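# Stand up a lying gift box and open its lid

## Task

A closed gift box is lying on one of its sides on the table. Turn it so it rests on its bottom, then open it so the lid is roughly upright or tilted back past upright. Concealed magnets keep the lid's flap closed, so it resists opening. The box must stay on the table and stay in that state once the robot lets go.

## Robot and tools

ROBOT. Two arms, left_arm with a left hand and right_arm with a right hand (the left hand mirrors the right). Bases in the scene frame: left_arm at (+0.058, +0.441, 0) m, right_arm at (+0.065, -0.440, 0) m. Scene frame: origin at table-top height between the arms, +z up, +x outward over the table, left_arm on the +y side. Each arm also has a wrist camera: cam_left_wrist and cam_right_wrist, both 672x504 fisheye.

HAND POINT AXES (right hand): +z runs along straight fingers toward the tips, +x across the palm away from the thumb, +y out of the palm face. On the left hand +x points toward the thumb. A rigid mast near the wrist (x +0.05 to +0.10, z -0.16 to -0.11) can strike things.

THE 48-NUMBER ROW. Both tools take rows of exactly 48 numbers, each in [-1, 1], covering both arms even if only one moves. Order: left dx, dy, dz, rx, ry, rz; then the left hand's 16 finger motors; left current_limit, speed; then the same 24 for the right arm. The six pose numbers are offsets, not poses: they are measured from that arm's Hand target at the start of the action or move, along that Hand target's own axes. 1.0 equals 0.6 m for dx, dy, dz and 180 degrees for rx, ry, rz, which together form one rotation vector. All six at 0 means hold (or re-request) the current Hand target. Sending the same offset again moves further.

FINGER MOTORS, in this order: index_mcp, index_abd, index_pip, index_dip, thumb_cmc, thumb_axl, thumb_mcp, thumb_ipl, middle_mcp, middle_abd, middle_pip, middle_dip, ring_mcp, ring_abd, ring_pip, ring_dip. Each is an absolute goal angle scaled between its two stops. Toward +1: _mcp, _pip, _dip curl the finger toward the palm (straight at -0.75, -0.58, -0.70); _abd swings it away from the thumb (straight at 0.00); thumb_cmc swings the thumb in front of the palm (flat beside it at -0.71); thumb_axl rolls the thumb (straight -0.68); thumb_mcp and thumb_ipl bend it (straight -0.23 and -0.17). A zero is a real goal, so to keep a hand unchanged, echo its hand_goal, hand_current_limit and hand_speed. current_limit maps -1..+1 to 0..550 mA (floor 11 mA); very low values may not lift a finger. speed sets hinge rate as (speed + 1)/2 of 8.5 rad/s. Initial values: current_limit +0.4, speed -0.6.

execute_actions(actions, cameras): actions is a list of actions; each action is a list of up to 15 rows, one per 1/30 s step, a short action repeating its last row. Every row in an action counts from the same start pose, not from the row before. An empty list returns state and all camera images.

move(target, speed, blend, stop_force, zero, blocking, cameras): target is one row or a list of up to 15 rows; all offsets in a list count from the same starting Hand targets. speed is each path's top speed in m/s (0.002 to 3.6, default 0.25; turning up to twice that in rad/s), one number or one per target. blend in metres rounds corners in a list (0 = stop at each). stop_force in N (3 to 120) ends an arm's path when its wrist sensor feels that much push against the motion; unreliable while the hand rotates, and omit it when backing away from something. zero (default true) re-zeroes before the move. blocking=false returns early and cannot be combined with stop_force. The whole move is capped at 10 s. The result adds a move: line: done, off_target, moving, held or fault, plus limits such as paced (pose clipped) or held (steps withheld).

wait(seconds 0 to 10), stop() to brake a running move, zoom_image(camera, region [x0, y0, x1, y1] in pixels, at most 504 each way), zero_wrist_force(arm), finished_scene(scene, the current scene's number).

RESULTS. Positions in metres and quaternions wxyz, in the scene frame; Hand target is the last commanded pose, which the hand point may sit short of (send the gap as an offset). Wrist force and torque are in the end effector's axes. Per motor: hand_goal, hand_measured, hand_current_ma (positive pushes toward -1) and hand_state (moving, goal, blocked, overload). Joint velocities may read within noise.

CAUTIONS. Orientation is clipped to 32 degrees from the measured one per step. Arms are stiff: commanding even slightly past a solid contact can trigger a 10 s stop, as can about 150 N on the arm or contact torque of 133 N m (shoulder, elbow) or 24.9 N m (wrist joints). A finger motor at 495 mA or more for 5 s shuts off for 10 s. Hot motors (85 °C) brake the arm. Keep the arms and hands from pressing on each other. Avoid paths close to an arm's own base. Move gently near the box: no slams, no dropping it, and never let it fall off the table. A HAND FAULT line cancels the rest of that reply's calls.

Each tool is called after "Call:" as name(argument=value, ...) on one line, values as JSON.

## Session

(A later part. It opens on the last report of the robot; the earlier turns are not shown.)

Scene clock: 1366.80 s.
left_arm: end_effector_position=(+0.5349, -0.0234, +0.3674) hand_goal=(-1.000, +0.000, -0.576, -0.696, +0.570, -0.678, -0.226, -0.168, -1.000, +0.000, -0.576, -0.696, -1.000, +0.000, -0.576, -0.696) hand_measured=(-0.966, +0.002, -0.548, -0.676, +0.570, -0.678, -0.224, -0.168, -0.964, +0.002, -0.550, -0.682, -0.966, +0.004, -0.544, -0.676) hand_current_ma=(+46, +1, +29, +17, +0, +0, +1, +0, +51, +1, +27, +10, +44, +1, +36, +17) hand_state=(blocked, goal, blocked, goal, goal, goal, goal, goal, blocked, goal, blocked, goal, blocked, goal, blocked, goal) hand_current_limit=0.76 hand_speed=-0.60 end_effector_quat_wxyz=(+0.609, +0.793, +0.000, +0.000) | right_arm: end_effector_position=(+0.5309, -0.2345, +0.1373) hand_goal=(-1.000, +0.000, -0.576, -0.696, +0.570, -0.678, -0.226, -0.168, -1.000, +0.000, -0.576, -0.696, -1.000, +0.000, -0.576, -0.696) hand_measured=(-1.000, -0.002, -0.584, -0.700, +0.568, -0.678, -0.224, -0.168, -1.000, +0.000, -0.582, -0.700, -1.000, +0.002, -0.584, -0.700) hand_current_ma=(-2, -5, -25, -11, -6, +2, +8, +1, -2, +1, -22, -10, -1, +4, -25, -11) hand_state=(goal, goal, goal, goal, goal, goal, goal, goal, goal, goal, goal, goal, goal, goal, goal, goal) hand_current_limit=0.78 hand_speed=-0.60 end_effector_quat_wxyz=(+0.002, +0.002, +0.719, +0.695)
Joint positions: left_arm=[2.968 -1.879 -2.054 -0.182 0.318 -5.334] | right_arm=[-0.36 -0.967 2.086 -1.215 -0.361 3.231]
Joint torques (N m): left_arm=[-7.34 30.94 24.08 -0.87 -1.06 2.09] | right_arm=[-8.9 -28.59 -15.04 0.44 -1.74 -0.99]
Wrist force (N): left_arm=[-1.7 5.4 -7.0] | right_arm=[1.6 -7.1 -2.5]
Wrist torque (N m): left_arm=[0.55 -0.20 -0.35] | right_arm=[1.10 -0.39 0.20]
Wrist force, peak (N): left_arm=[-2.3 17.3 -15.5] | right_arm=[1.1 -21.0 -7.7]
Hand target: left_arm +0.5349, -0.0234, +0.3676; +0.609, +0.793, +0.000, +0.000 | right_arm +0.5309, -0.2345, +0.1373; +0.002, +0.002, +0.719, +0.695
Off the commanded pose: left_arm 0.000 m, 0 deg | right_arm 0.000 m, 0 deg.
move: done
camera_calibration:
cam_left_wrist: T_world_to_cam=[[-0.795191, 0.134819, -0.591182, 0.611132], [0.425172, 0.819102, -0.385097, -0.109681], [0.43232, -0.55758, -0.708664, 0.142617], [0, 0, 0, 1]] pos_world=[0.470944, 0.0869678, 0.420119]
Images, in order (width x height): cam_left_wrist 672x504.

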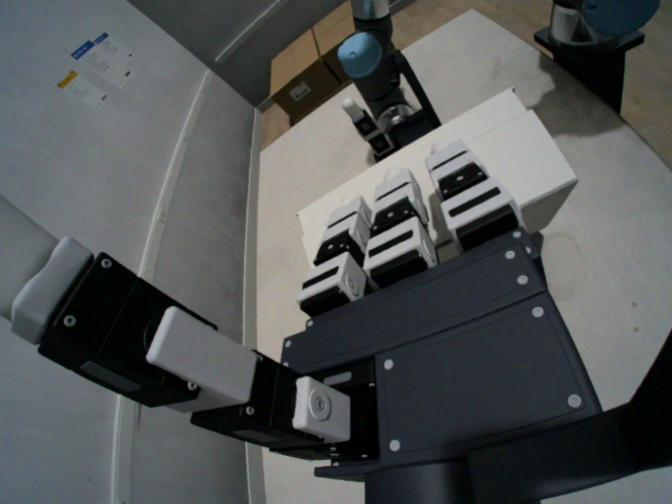

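Call:
move(target=[0,0.0052,0.0193,0,0,0,-1,0,-0.576,-0.696,0.571,-0.678,-0.226,-0.168,-1,0,-0.576,-0.696,-1,0,-0.576,-0.696,0.76,-0.6,0,0,0,0,0,0,-1,0,-0.576,-0.696,0.571,-0.678,-0.226,-0.168,-1,0,-0.576,-0.696,-1,0,-0.576,-0.696,0.78,-0.6], speed=0.03)

Call:
move(target=[0,0,0,0,0,0,-1,0,-0.576,-0.696,0.571,-0.678,-0.226,-0.168,-1,0,-0.576,-0.696,-1,0,-0.576,-0.696,0.76,-0.6,0,-0.004,-0.2,0,0,0,-1,0,-0.576,-0.696,0.571,-0.678,-0.226,-0.168,-1,0,-0.576,-0.696,-1,0,-0.576,-0.696,0.78,-0.6], speed=3.5, cameras=["all"])

Call:
zoom_image(camera="cam_left_wrist", region=[270, 0, 600, 260])

Scene clock: 1387.13 s.
left_arm: end_effector_position=(+0.5349, -0.0353, +0.3676) hand_goal=(-1.000, +0.000, -0.576, -0.696, +0.570, -0.678, -0.226, -0.168, -1.000, +0.000, -0.576, -0.696, -1.000, +0.000, -0.576, -0.696) hand_measured=(-0.940, +0.002, -0.536, -0.672, +0.570, -0.678, -0.224, -0.168, -0.936, +0.004, -0.538, -0.678, -0.940, +0.006, -0.530, -0.672) hand_current_ma=(+116, +1, +54, +23, +0, +0, +1, +0, +128, +1, +50, +14, +111, +2, +66, +25) hand_state=(blocked, goal, blocked, blocked, goal, goal, goal, goal, blocked, goal, blocked, goal, blocked, goal, blocked, blocked) hand_current_limit=0.76 hand_speed=-0.60 end_effector_quat_wxyz=(+0.609, +0.793, +0.000, +0.000) | right_arm: end_effector_position=(+0.5309, -0.2345, +0.1373) hand_goal=(-1.000, +0.000, -0.576, -0.696, +0.570, -0.678, -0.226, -0.168, -1.000, +0.000, -0.576, -0.696, -1.000, +0.000, -0.576, -0.696) hand_measured=(-1.000, -0.002, -0.584, -0.700, +0.568, -0.678, -0.224, -0.168, -1.000, +0.000, -0.582, -0.700, -1.000, +0.002, -0.584, -0.700) hand_current_ma=(-2, -5, -25, -11, -6, +2, +8, +1, -2, +1, -22, -10, -1, +4, -25, -11) hand_state=(goal, goal, goal, goal, goal, goal, goal, goal, goal, goal, goal, goal, goal, goal, goal, goal) hand_current_limit=0.78 hand_speed=-0.60 end_effector_quat_wxyz=(+0.002, +0.002, +0.719, +0.695)
Joint positions: left_arm=[2.944 -1.904 -2.033 -0.121 0.332 -5.394] | right_arm=[-0.36 -0.967 2.086 -1.215 -0.361 3.231]
Joint torques (N m): left_arm=[-16.27 15.14 19.64 2.05 3.62 -1.73] | right_arm=[-8.33 -28.7 -14.57 2.5 -1.31 -0.62]
Wrist force (N): left_arm=[-2.0 14.8 -12.0] | right_arm=[1.7 -17.1 -5.3]
Wrist torque (N m): left_arm=[0.34 -0.24 -0.58] | right_arm=[1.65 -0.30 -0.01]
Wrist force, peak (N): left_arm=[-2.0 14.8 -12.0] | right_arm=[1.5 -17.6 -5.2]
Hand target: left_arm +0.5349, -0.0354, +0.3676; +0.609, +0.793, +0.000, +0.000 | right_arm +0.5309, -0.2345, +0.1373; +0.002, +0.002, +0.719, +0.695
Off the commanded pose: left_arm 0.000 m, 0 deg | right_arm 0.000 m, 0 deg.
move: done

Scene clock: 1388.33 s.
left_arm: end_effector_position=(+0.5349, -0.0354, +0.3676) hand_goal=(-1.000, +0.000, -0.576, -0.696, +0.570, -0.678, -0.226, -0.168, -1.000, +0.000, -0.576, -0.696, -1.000, +0.000, -0.576, -0.696) hand_measured=(-1.000, +0.002, -0.576, -0.694, +0.570, -0.678, -0.224, -0.168, -1.000, +0.002, -0.576, -0.694, -1.000, +0.004, -0.576, -0.694) hand_current_ma=(+0, +1, +0, +1, +0, +0, +1, +0, +0, +1, +0, +1, +0, +1, +0, +1) hand_state=(goal, goal, goal, goal, goal, goal, goal, goal, goal, goal, goal, goal, goal, goal, goal, goal) hand_current_limit=0.76 hand_speed=-0.60 end_effector_quat_wxyz=(+0.609, +0.793, +0.000, +0.000) | right_arm: end_effector_position=(+0.5301, -0.3543, +0.1389) hand_goal=(-1.000, +0.000, -0.576, -0.696, +0.570, -0.678, -0.226, -0.168, -1.000, +0.000, -0.576, -0.696, -1.000, +0.000, -0.576, -0.696) hand_measured=(-1.000, -0.002, -0.584, -0.700, +0.568, -0.678, -0.224, -0.168, -1.000, +0.000, -0.582, -0.700, -1.000, +0.002, -0.584, -0.700) hand_current_ma=(-1, -5, -24, -11, -6, +2, +7, +1, -1, +1, -22, -10, -1, +4, -25, -11) hand_state=(goal, goal, goal, goal, goal, goal, goal, goal, goal, goal, goal, goal, goal, goal, goal, goal) hand_current_limit=0.78 hand_speed=-0.60 end_effector_quat_wxyz=(+0.002, +0.002, +0.719, +0.695)
Joint positions: left_arm=[2.944 -1.904 -2.033 -0.12 0.332 -5.395] | right_arm=[-0.605 -0.939 2.01 -1.13 -0.606 3.19]
Joint torques (N m): left_arm=[-7.27 32.08 26.58 4.21 -3.01 -1.71] | right_arm=[-12.93 -22.23 -16.05 3.35 -2.28 -0.97]
Wrist force (N): left_arm=[-1.3 -0.7 -1.2] | right_arm=[1.6 2.8 1.5]
Wrist torque (N m): left_arm=[0.36 0.08 -0.16] | right_arm=[0.37 -0.33 0.33]
Wrist force, peak (N): left_arm=[-1.9 14.5 -12.1] | right_arm=[1.5 -17.3 -5.2]
Hand target: left_arm +0.5349, -0.0354, +0.3676; +0.609, +0.793, +0.000, +0.000 | right_arm +0.5301, -0.3545, +0.1389; +0.002, +0.002, +0.719, +0.695
Off the commanded pose: left_arm 0.000 m, 0 deg | right_arm 0.000 m, 0 deg.
move: done
camera_calibration:
cam_left_wrist: T_world_to_cam=[[-0.795161, 0.134784, -0.591229, 0.612818], [0.42512, 0.819171, -0.385008, -0.0998315], [0.432425, -0.557487, -0.708673, 0.135944], [0, 0, 0, 1]] pos_world=[0.470944, 0.0749681, 0.420219]
cam_right_wrist: T_world_to_cam=[[0.744762, 0.0258993, 0.666827, -0.448652], [0.442926, -0.766594, -0.464919, -0.491073], [0.499145, 0.641609, -0.582402, 0.167264], [0, 0, 0, 1]] pos_world=[0.46816, -0.472152, 0.168279]

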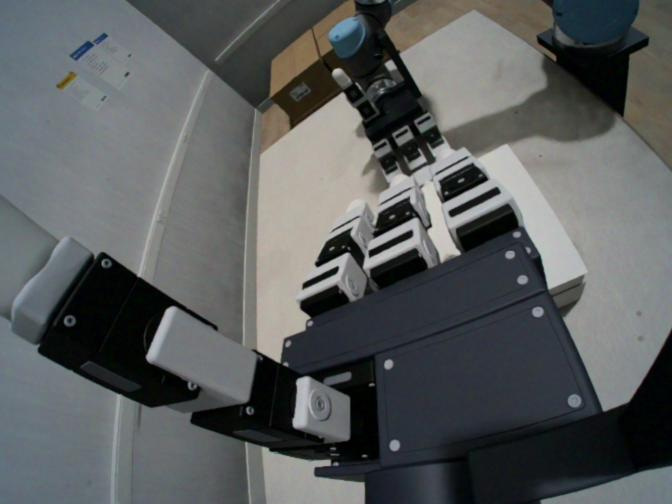

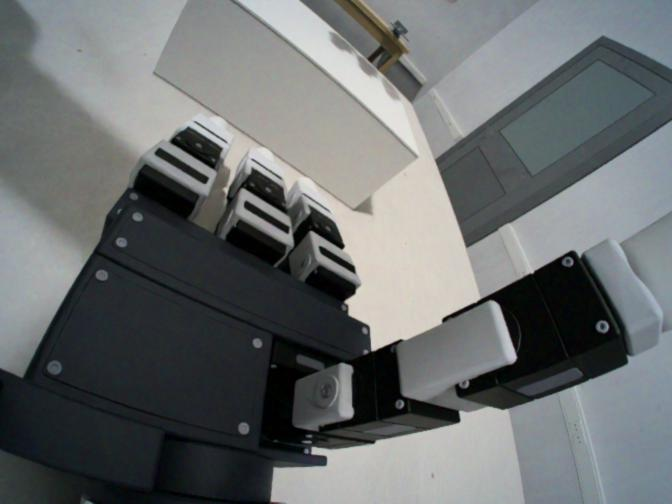

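Scaled by 1.527 from the camera's 672x504 image, which has a finer 960x720 frame.

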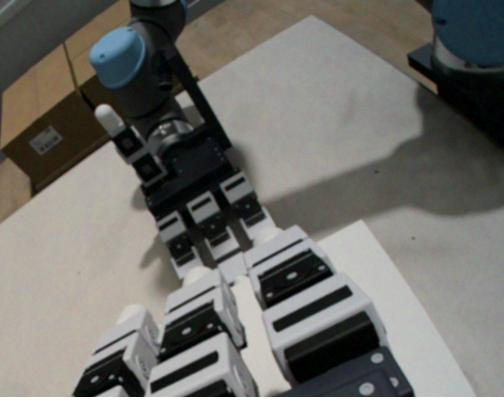

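Call:
move(target=[[0,-0.3603,-0.3993,0,0,0,-1,0,-0.576,-0.696,0.571,-0.678,-0.226,-0.168,-1,0,-0.576,-0.696,-1,0,-0.576,-0.696,0.76,-0.6,0,0,0,0,0,0,-1,0,-0.576,-0.696,0.571,-0.678,-0.226,-0.168,-1,0,-0.576,-0.696,-1,0,-0.576,-0.696,0.78,-0.6],[0,-0.3603,-0.3993,0,0,0,-1,0,-0.576,-0.696,0.571,-0.678,-0.226,-0.168,-1,0,-0.576,-0.696,-1,0,-0.576,-0.696,0.76,-0.6,0,0.0075,0.2882,0,0,0,-1,0,-0.576,-0.696,0.571,-0.678,-0.226,-0.168,-1,0,-0.576,-0.696,-1,0,-0.576,-0.696,0.78,-0.6]], speed=[0.2,0.06])

Call:
move(target=[0,0.0216,0.0805,0,0,0,-1,0,-0.576,-0.696,0.571,-0.678,-0.226,-0.168,-1,0,-0.576,-0.696,-1,0,-0.576,-0.696,0.76,-0.6,0,0,0,0,0,0,-1,0,-0.576,-0.696,0.571,-0.678,-0.226,-0.168,-1,0,-0.576,-0.696,-1,0,-0.576,-0.696,0.78,-0.6], speed=0.012, stop_force=5, cameras=["all"])

Scene clock: 1478.10 s.
left_arm: end_effector_position=(+0.5352, +0.2520, +0.2207) hand_goal=(-1.000, +0.000, -0.576, -0.696, +0.570, -0.678, -0.226, -0.168, -1.000, +0.000, -0.576, -0.696, -1.000, +0.000, -0.576, -0.696) hand_measured=(-1.000, +0.002, -0.576, -0.694, +0.570, -0.678, -0.224, -0.168, -1.000, +0.002, -0.576, -0.694, -1.000, +0.002, -0.576, -0.694) hand_current_ma=(+0, +1, +0, +1, +0, +0, +1, +0, +0, +1, +0, +1, +0, +1, +0, +1) hand_state=(goal, goal, goal, goal, goal, goal, goal, goal, goal, goal, goal, goal, goal, goal, goal, goal) hand_current_limit=0.76 hand_speed=-0.60 end_effector_quat_wxyz=(+0.609, +0.793, +0.000, +0.000) | right_arm: end_effector_position=(+0.5312, -0.1817, +0.1376) hand_goal=(-1.000, +0.000, -0.576, -0.696, +0.570, -0.678, -0.226, -0.168, -1.000, +0.000, -0.576, -0.696, -1.000, +0.000, -0.576, -0.696) hand_measured=(-1.000, -0.002, -0.576, -0.696, +0.568, -0.678, -0.224, -0.168, -1.000, +0.000, -0.576, -0.696, -1.000, +0.002, -0.576, -0.696) hand_current_ma=(-1, -5, -2, -2, -6, +2, +7, +1, -1, +1, +2, +2, -1, +4, +0, +0) hand_state=(goal, goal, goal, goal, goal, goal, goal, goal, goal, goal, goal, goal, goal, goal, goal, goal) hand_current_limit=0.78 hand_speed=-0.60 end_effector_quat_wxyz=(+0.002, +0.002, +0.719, +0.695) end_effector_velocity=(-0.001, +0.001, -0.001) end_effector_angular_velocity=(+0.000, +0.003, +0.000)
Joint positions: left_arm=[3.568 -1.854 -2.118 -1.728 0.488 -3.67] | right_arm=[-0.24 -0.971 2.098 -1.267 -0.242 3.278]
Joint velocities: left_arm=[within noise] | right_arm=[0.002 0 0.004 -0.005 0.002 0.003]
Joint torques (N m): left_arm=[-12.73 18.57 23.07 -1.75 0.55 2.09] | right_arm=[13.72 -49.75 -3.2 -2.3 2.77 1.9]
Wrist force (N): left_arm=[-1.2 -0.3 -0.8] | right_arm=[2.4 4.1 0.3]
Wrist torque (N m): left_arm=[0.35 0.07 -0.20] | right_arm=[0.39 -0.32 0.33]
Wrist force, peak (N): left_arm=[-1.4 -1.0 -1.5] | right_arm=[2.1 4.7 0.2]
Hand target: left_arm +0.5352, +0.2520, +0.2207; +0.609, +0.793, +0.000, +0.000 | right_arm +0.5313, -0.1815, +0.1376; +0.002, +0.002, +0.719, +0.695
Off the commanded pose: left_arm 0.000 m, 0 deg | right_arm 0.000 m, 0 deg.
move: done

Scene clock: 1483.03 s.
left_arm: end_effector_position=(+0.5351, +0.2079, +0.2207) hand_goal=(-1.000, +0.000, -0.576, -0.696, +0.570, -0.678, -0.226, -0.168, -1.000, +0.000, -0.576, -0.696, -1.000, +0.000, -0.576, -0.696) hand_measured=(-1.000, +0.002, -0.578, -0.694, +0.570, -0.678, -0.224, -0.168, -1.000, +0.002, -0.578, -0.694, -1.000, +0.002, -0.578, -0.694) hand_current_ma=(+0, +0, +0, +0, +0, +0, +1, +0, +0, +0, +0, +0, +0, +1, -1, +1) hand_state=(goal, goal, goal, goal, goal, goal, goal, goal, goal, goal, goal, goal, goal, goal, goal, goal) hand_current_limit=0.76 hand_speed=-0.60 end_effector_quat_wxyz=(+0.609, +0.793, +0.000, +0.000) | right_arm: end_effector_position=(+0.5313, -0.1815, +0.1376) hand_goal=(-1.000, +0.000, -0.576, -0.696, +0.570, -0.678, -0.226, -0.168, -1.000, +0.000, -0.576, -0.696, -1.000, +0.000, -0.576, -0.696) hand_measured=(-1.000, -0.002, -0.578, -0.696, +0.568, -0.678, -0.224, -0.168, -1.000, +0.000, -0.576, -0.696, -1.000, +0.002, -0.576, -0.696) hand_current_ma=(-1, -5, -5, -2, -6, +2, +7, +1, +0, +1, +2, +2, -1, +3, -1, +0) hand_state=(goal, goal, goal, goal, goal, goal, goal, goal, goal, goal, goal, goal, goal, goal, goal, goal) hand_current_limit=0.78 hand_speed=-0.60 end_effector_quat_wxyz=(+0.002, +0.002, +0.719, +0.695)
Joint positions: left_arm=[3.474 -1.845 -2.158 -1.58 0.413 -3.799] | right_arm=[-0.24 -0.971 2.098 -1.268 -0.242 3.278]
Joint torques (N m): left_arm=[11.69 20.16 22.09 -1.32 0.31 2.04] | right_arm=[11.41 -44.88 -3.35 -0.5 1.98 1.92]
Wrist force (N): left_arm=[-1.8 1.5 -5.1] | right_arm=[1.7 4.7 -3.8]
Wrist torque (N m): left_arm=[0.75 -0.15 -0.33] | right_arm=[0.82 -0.19 0.28]
Wrist force, peak (N): left_arm=[-1.5 2.6 -13.8] | right_arm=[1.7 5.4 -7.6]
Hand target: left_arm +0.5351, +0.2079, +0.2207; +0.609, +0.793, +0.000, +0.000 (not the last commanded pose) | right_arm +0.5313, -0.1815, +0.1376; +0.002, +0.002, +0.719, +0.695
Off the commanded pose: left_arm 0.006 m, 0 deg | right_arm 0.000 m, 0 deg.
move: contact (left_arm)
camera_calibration:
cam_left_wrist: T_world_to_cam=[[-0.79512, 0.134855, -0.591268, 0.49336], [0.425299, 0.819022, -0.385128, -0.355744], [0.432325, -0.557689, -0.708575, 0.167545], [0, 0, 0, 1]] pos_world=[0.471144, 0.318267, 0.273419]
cam_right_wrist: T_world_to_cam=[[0.744761, 0.025897, 0.666829, -0.453081], [0.442964, -0.766546, -0.464963, -0.359693], [0.499113, 0.641667, -0.582365, 0.0551132], [0, 0, 0, 1]] pos_world=[0.46926, -0.299352, 0.166979]

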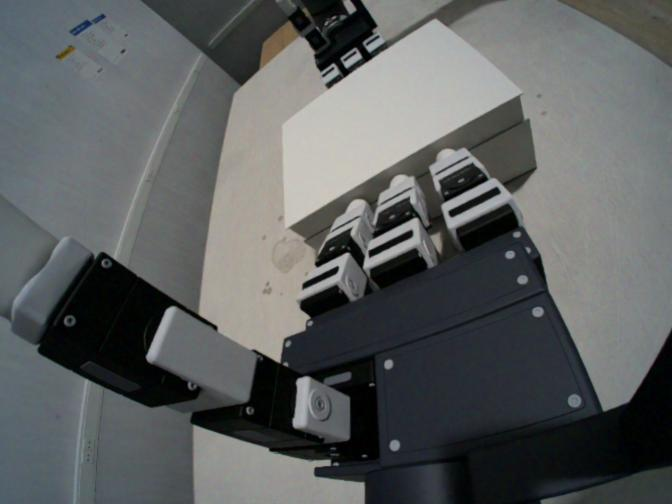

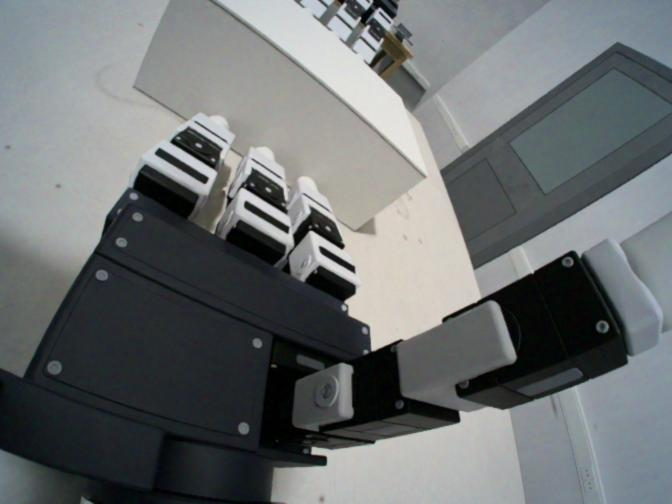

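Call:
move(target=[[0,0.0471,0.0102,0,0,0,-1,0,-0.576,-0.696,0.571,-0.678,-0.226,-0.168,-1,0,-0.576,-0.696,-1,0,-0.576,-0.696,0.76,-0.6,0,-0.0001,-0.0042,0,0,0,-1,0,-0.576,-0.696,0.571,-0.678,-0.226,-0.168,-1,0,-0.576,-0.696,-1,0,-0.576,-0.696,0.78,-0.6],[0,0.0929,0.0246,0,0,0,-1,0,-0.576,-0.696,0.571,-0.678,-0.226,-0.168,-1,0,-0.576,-0.696,-1,0,-0.576,-0.696,0.76,-0.6,0,-0.0003,-0.0085,0,0,0,-1,0,-0.576,-0.696,0.571,-0.678,-0.226,-0.168,-1,0,-0.576,-0.696,-1,0,-0.576,-0.696,0.78,-0.6],[0,0.1364,0.045,0,0,0,-1,0,-0.576,-0.696,0.571,-0.678,-0.226,-0.168,-1,0,-0.576,-0.696,-1,0,-0.576,-0.696,0.76,-0.6,0,-0.0005,-0.0138,0,0,0,-1,0,-0.576,-0.696,0.571,-0.678,-0.226,-0.168,-1,0,-0.576,-0.696,-1,0,-0.576,-0.696,0.78,-0.6],[0,0.177,0.0708,0,0,0,-1,0,-0.576,-0.696,0.571,-0.678,-0.226,-0.168,-1,0,-0.576,-0.696,-1,0,-0.576,-0.696,0.76,-0.6,0,-0.0007,-0.0196,0,0,0,-1,0,-0.576,-0.696,0.571,-0.678,-0.226,-0.168,-1,0,-0.576,-0.696,-1,0,-0.576,-0.696,0.78,-0.6],[0,0.2138,0.1018,0,0,0,-1,0,-0.576,-0.696,0.571,-0.678,-0.226,-0.168,-1,0,-0.576,-0.696,-1,0,-0.576,-0.696,0.76,-0.6,0,-0.0009,-0.0268,0,0,0,-1,0,-0.576,-0.696,0.571,-0.678,-0.226,-0.168,-1,0,-0.576,-0.696,-1,0,-0.576,-0.696,0.78,-0.6],[0,0.2463,0.1373,0,0,0,-1,0,-0.576,-0.696,0.571,-0.678,-0.226,-0.168,-1,0,-0.576,-0.696,-1,0,-0.576,-0.696,0.76,-0.6,0,-0.0013,-0.0361,0,0,0,-1,0,-0.576,-0.696,0.571,-0.678,-0.226,-0.168,-1,0,-0.576,-0.696,-1,0,-0.576,-0.696,0.78,-0.6],[0,0.2737,0.1767,0,0,0,-1,0,-0.576,-0.696,0.571,-0.678,-0.226,-0.168,-1,0,-0.576,-0.696,-1,0,-0.576,-0.696,0.76,-0.6,0,-0.0016,-0.0466,0,0,0,-1,0,-0.576,-0.696,0.571,-0.678,-0.226,-0.168,-1,0,-0.576,-0.696,-1,0,-0.576,-0.696,0.78,-0.6],[0,0.296,0.2192,0,0,0,-1,0,-0.576,-0.696,0.571,-0.678,-0.226,-0.168,-1,0,-0.576,-0.696,-1,0,-0.576,-0.696,0.76,-0.6,0,-0.0022,-0.0624,0,0,0,-1,0,-0.576,-0.696,0.571,-0.678,-0.226,-0.168,-1,0,-0.576,-0.696,-1,0,-0.576,-0.696,0.78,-0.6],[0,0.3144,0.2645,0,0,0,-1,0,-0.576,-0.696,0.571,-0.678,-0.226,-0.168,-1,0,-0.576,-0.696,-1,0,-0.576,-0.696,0.76,-0.6,0,-0.0028,-0.0799,0,0,0,-1,0,-0.576,-0.696,0.571,-0.678,-0.226,-0.168,-1,0,-0.576,-0.696,-1,0,-0.576,-0.696,0.78,-0.6],[0,0.3268,0.3105,0,0,0,-1,0,-0.576,-0.696,0.571,-0.678,-0.226,-0.168,-1,0,-0.576,-0.696,-1,0,-0.576,-0.696,0.76,-0.6,0,-0.0033,-0.0932,0,0,0,-1,0,-0.576,-0.696,0.571,-0.678,-0.226,-0.168,-1,0,-0.576,-0.696,-1,0,-0.576,-0.696,0.78,-0.6]], speed=0.034, blend=[0.003,0.003,0.003,0.003,0.003,0.003,0.003,0.003,0.003,0], cameras=["all"])

Call:
zoom_image(camera="cam_right_wrist", region=[60, 60, 420, 300])

Scene clock: 1520.67 s.
left_arm: end_effector_position=(+0.5348, -0.0227, +0.3620) hand_goal=(-1.000, +0.000, -0.576, -0.696, +0.570, -0.678, -0.226, -0.168, -1.000, +0.000, -0.576, -0.696, -1.000, +0.000, -0.576, -0.696) hand_measured=(-0.948, +0.006, -0.542, -0.676, +0.570, -0.678, -0.224, -0.168, -0.946, +0.006, -0.544, -0.682, -0.950, +0.008, -0.538, -0.678) hand_current_ma=(+88, +2, +41, +18, +0, +0, +1, +0, +97, +2, +38, +11, +85, +3, +48, +14) hand_state=(blocked, goal, blocked, goal, goal, goal, goal, goal, blocked, goal, blocked, goal, blocked, goal, blocked, goal) hand_current_limit=0.76 hand_speed=-0.60 end_effector_quat_wxyz=(+0.609, +0.793, +0.000, +0.000) | right_arm: end_effector_position=(+0.5309, -0.2375, +0.1375) hand_goal=(-1.000, +0.000, -0.576, -0.696, +0.570, -0.678, -0.226, -0.168, -1.000, +0.000, -0.576, -0.696, -1.000, +0.000, -0.576, -0.696) hand_measured=(-1.000, -0.002, -0.584, -0.700, +0.568, -0.678, -0.224, -0.168, -1.000, +0.000, -0.584, -0.700, -1.000, +0.002, -0.584, -0.700) hand_current_ma=(-2, -5, -30, -11, -6, +2, +7, +1, -2, +1, -28, -13, -1, +3, -29, -13) hand_state=(goal, goal, goal, goal, goal, goal, goal, goal, goal, goal, goal, goal, goal, goal, goal, goal) hand_current_limit=0.78 hand_speed=-0.60 end_effector_quat_wxyz=(+0.002, +0.002, +0.719, +0.695)
Joint positions: left_arm=[2.97 -1.887 -2.06 -0.172 0.317 -5.33] | right_arm=[-0.366 -0.967 2.085 -1.212 -0.367 3.229]
Joint torques (N m): left_arm=[-16.39 14.22 20.42 2.58 3.63 -1.67] | right_arm=[-9.08 -26.75 -14.66 4.6 -1.88 -1.08]
Wrist force (N): left_arm=[-2.6 14.0 -14.0] | right_arm=[0.5 -17.3 -7.1]
Wrist torque (N m): left_arm=[0.65 -0.58 -0.68] | right_arm=[1.81 -0.16 -0.08]
Wrist force, peak (N): left_arm=[-2.6 14.2 -14.1] | right_arm=[0.4 -17.4 -7.3]
Hand target: left_arm +0.5348, -0.0227, +0.3620; +0.609, +0.793, +0.000, +0.000 | right_arm +0.5309, -0.2375, +0.1375; +0.002, +0.002, +0.719, +0.695
Off the commanded pose: left_arm 0.000 m, 0 deg | right_arm 0.000 m, 0 deg.
move: done
camera_calibration:
cam_left_wrist: T_world_to_cam=[[-0.795146, 0.134998, -0.5912, 0.607816], [0.425364, 0.819009, -0.385085, -0.112421], [0.432213, -0.557674, -0.708655, 0.139235], [0, 0, 0, 1]] pos_world=[0.470944, 0.0876679, 0.414719]
cam_right_wrist: T_world_to_cam=[[0.74476, 0.0258993, 0.66683, -0.451265], [0.442966, -0.766546, -0.464961, -0.40249], [0.499113, 0.641667, -0.582365, 0.091188], [0, 0, 0, 1]] pos_world=[0.46886, -0.355352, 0.166879]

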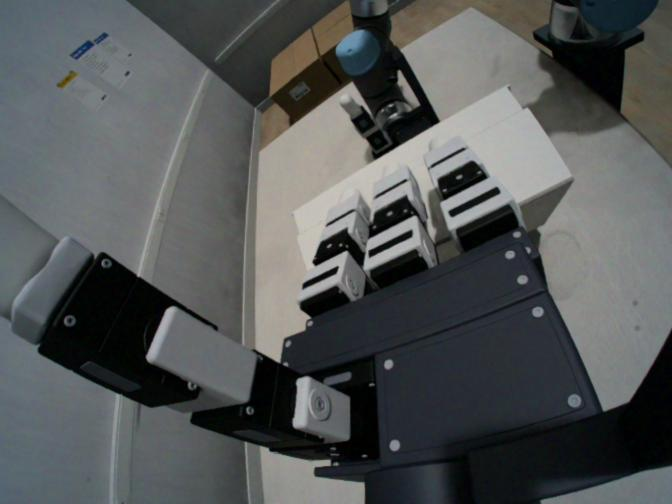

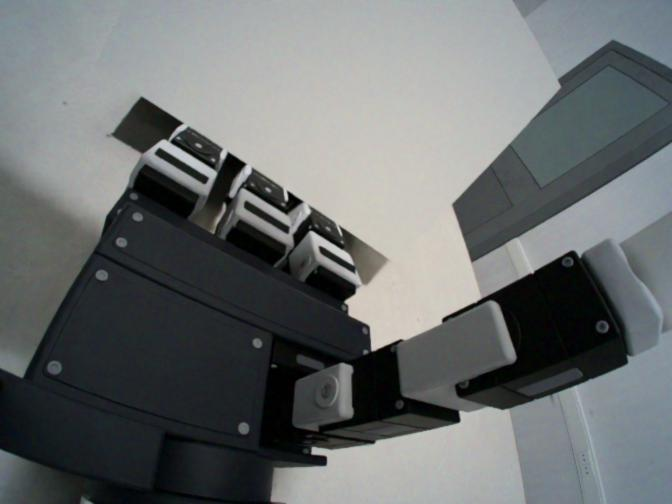

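Scaled by 1.400 from the camera's 672x504 image, which has a finer 960x720 frame.

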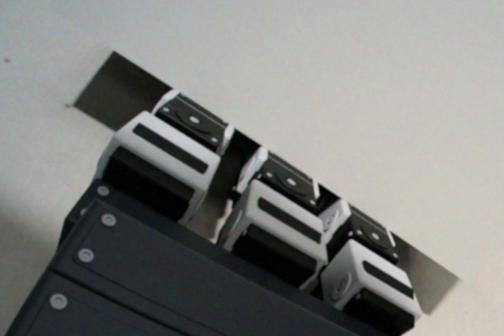

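Call:
move(target=[0,0.0216,0.0805,0,0,0,-1,0,-0.576,-0.696,0.571,-0.678,-0.226,-0.168,-1,0,-0.576,-0.696,-1,0,-0.576,-0.696,0.76,-0.6,0,-0.005,-0.25,0,0,0,-1,0,-0.576,-0.696,0.571,-0.678,-0.226,-0.168,-1,0,-0.576,-0.696,-1,0,-0.576,-0.696,0.78,-0.6], speed=0.6, cameras=["all"])

Call:
zoom_image(camera="cam_left_wrist", region=[270, 0, 600, 260])

Scene clock: 1529.27 s.
left_arm: end_effector_position=(+0.5348, -0.0727, +0.3621) hand_goal=(-1.000, +0.000, -0.576, -0.696, +0.570, -0.678, -0.226, -0.168, -1.000, +0.000, -0.576, -0.696, -1.000, +0.000, -0.576, -0.696) hand_measured=(-1.000, -0.002, -0.576, -0.694, +0.570, -0.678, -0.224, -0.168, -1.000, +0.000, -0.576, -0.694, -1.000, +0.002, -0.576, -0.694) hand_current_ma=(+0, +0, +0, +1, +0, +0, +1, +0, +0, +0, +0, +1, +0, +1, +0, +1) hand_state=(goal, goal, goal, goal, goal, goal, goal, goal, goal, goal, goal, goal, goal, goal, goal, goal) hand_current_limit=0.76 hand_speed=-0.60 end_effector_quat_wxyz=(+0.609, +0.793, +0.000, +0.000) | right_arm: end_effector_position=(+0.5299, -0.3874, +0.1395) hand_goal=(-1.000, +0.000, -0.576, -0.696, +0.570, -0.678, -0.226, -0.168, -1.000, +0.000, -0.576, -0.696, -1.000, +0.000, -0.576, -0.696) hand_measured=(-1.000, -0.002, -0.584, -0.700, +0.568, -0.678, -0.224, -0.168, -1.000, +0.000, -0.582, -0.700, -1.000, +0.002, -0.584, -0.700) hand_current_ma=(-1, -4, -24, -11, -6, +2, +7, +1, -1, +1, -22, -10, -1, +3, -25, -11) hand_state=(goal, goal, goal, goal, goal, goal, goal, goal, goal, goal, goal, goal, goal, goal, goal, goal) hand_current_limit=0.78 hand_speed=-0.60 end_effector_quat_wxyz=(+0.002, +0.002, +0.719, +0.695)
Joint positions: left_arm=[2.872 -1.985 -1.966 0.038 0.38 -5.549] | right_arm=[-0.665 -0.925 1.974 -1.104 -0.665 3.185]
Joint torques (N m): left_arm=[-13.4 25.24 25.97 4.03 0.25 -1.63] | right_arm=[-12.19 -23.58 -15.4 3.42 -2.17 -0.83]
Wrist force (N): left_arm=[-1.5 -0.6 -0.7] | right_arm=[1.4 2.7 1.8]
Wrist torque (N m): left_arm=[0.32 0.16 -0.18] | right_arm=[0.33 -0.29 0.30]
Wrist force, peak (N): left_arm=[-2.7 14.6 -14.0] | right_arm=[0.3 -17.7 -7.2]
Hand target: left_arm +0.5348, -0.0728, +0.3621; +0.609, +0.793, +0.000, +0.000 | right_arm +0.5299, -0.3875, +0.1395; +0.002, +0.002, +0.719, +0.695
Off the commanded pose: left_arm 0.000 m, 0 deg | right_arm 0.000 m, 0 deg.
move: done
camera_calibration:
cam_left_wrist: T_world_to_cam=[[-0.795086, 0.134921, -0.591299, 0.614503], [0.425363, 0.819011, -0.385081, -0.0714292], [0.432324, -0.557689, -0.708575, 0.111309], [0, 0, 0, 1]] pos_world=[0.470844, 0.0376676, 0.414719]
cam_right_wrist: T_world_to_cam=[[0.744762, 0.0258993, 0.666827, -0.447972], [0.442926, -0.766594, -0.464919, -0.516035], [0.499145, 0.641609, -0.582402, 0.189], [0, 0, 0, 1]] pos_world=[0.46786, -0.505252, 0.168879]

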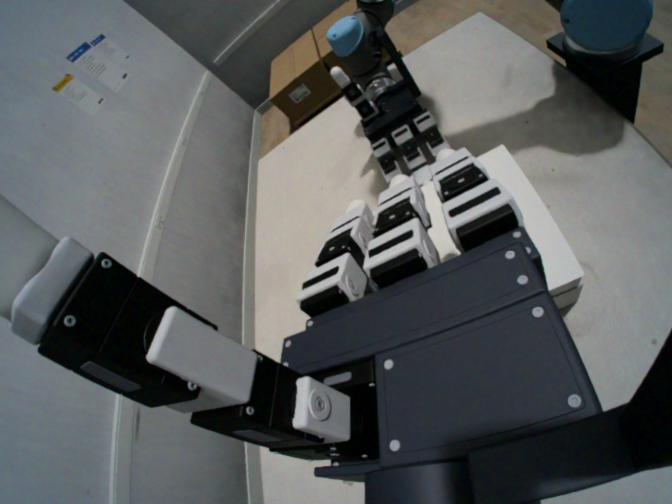

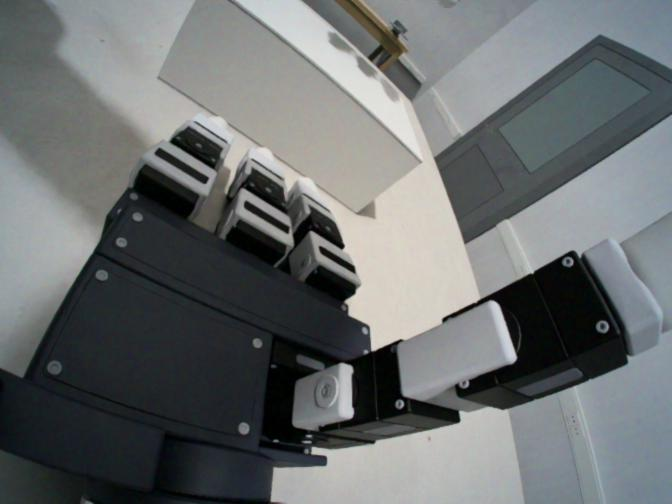

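Scaled by 1.527 from the camera's 672x504 image, which has a finer 960x720 frame.

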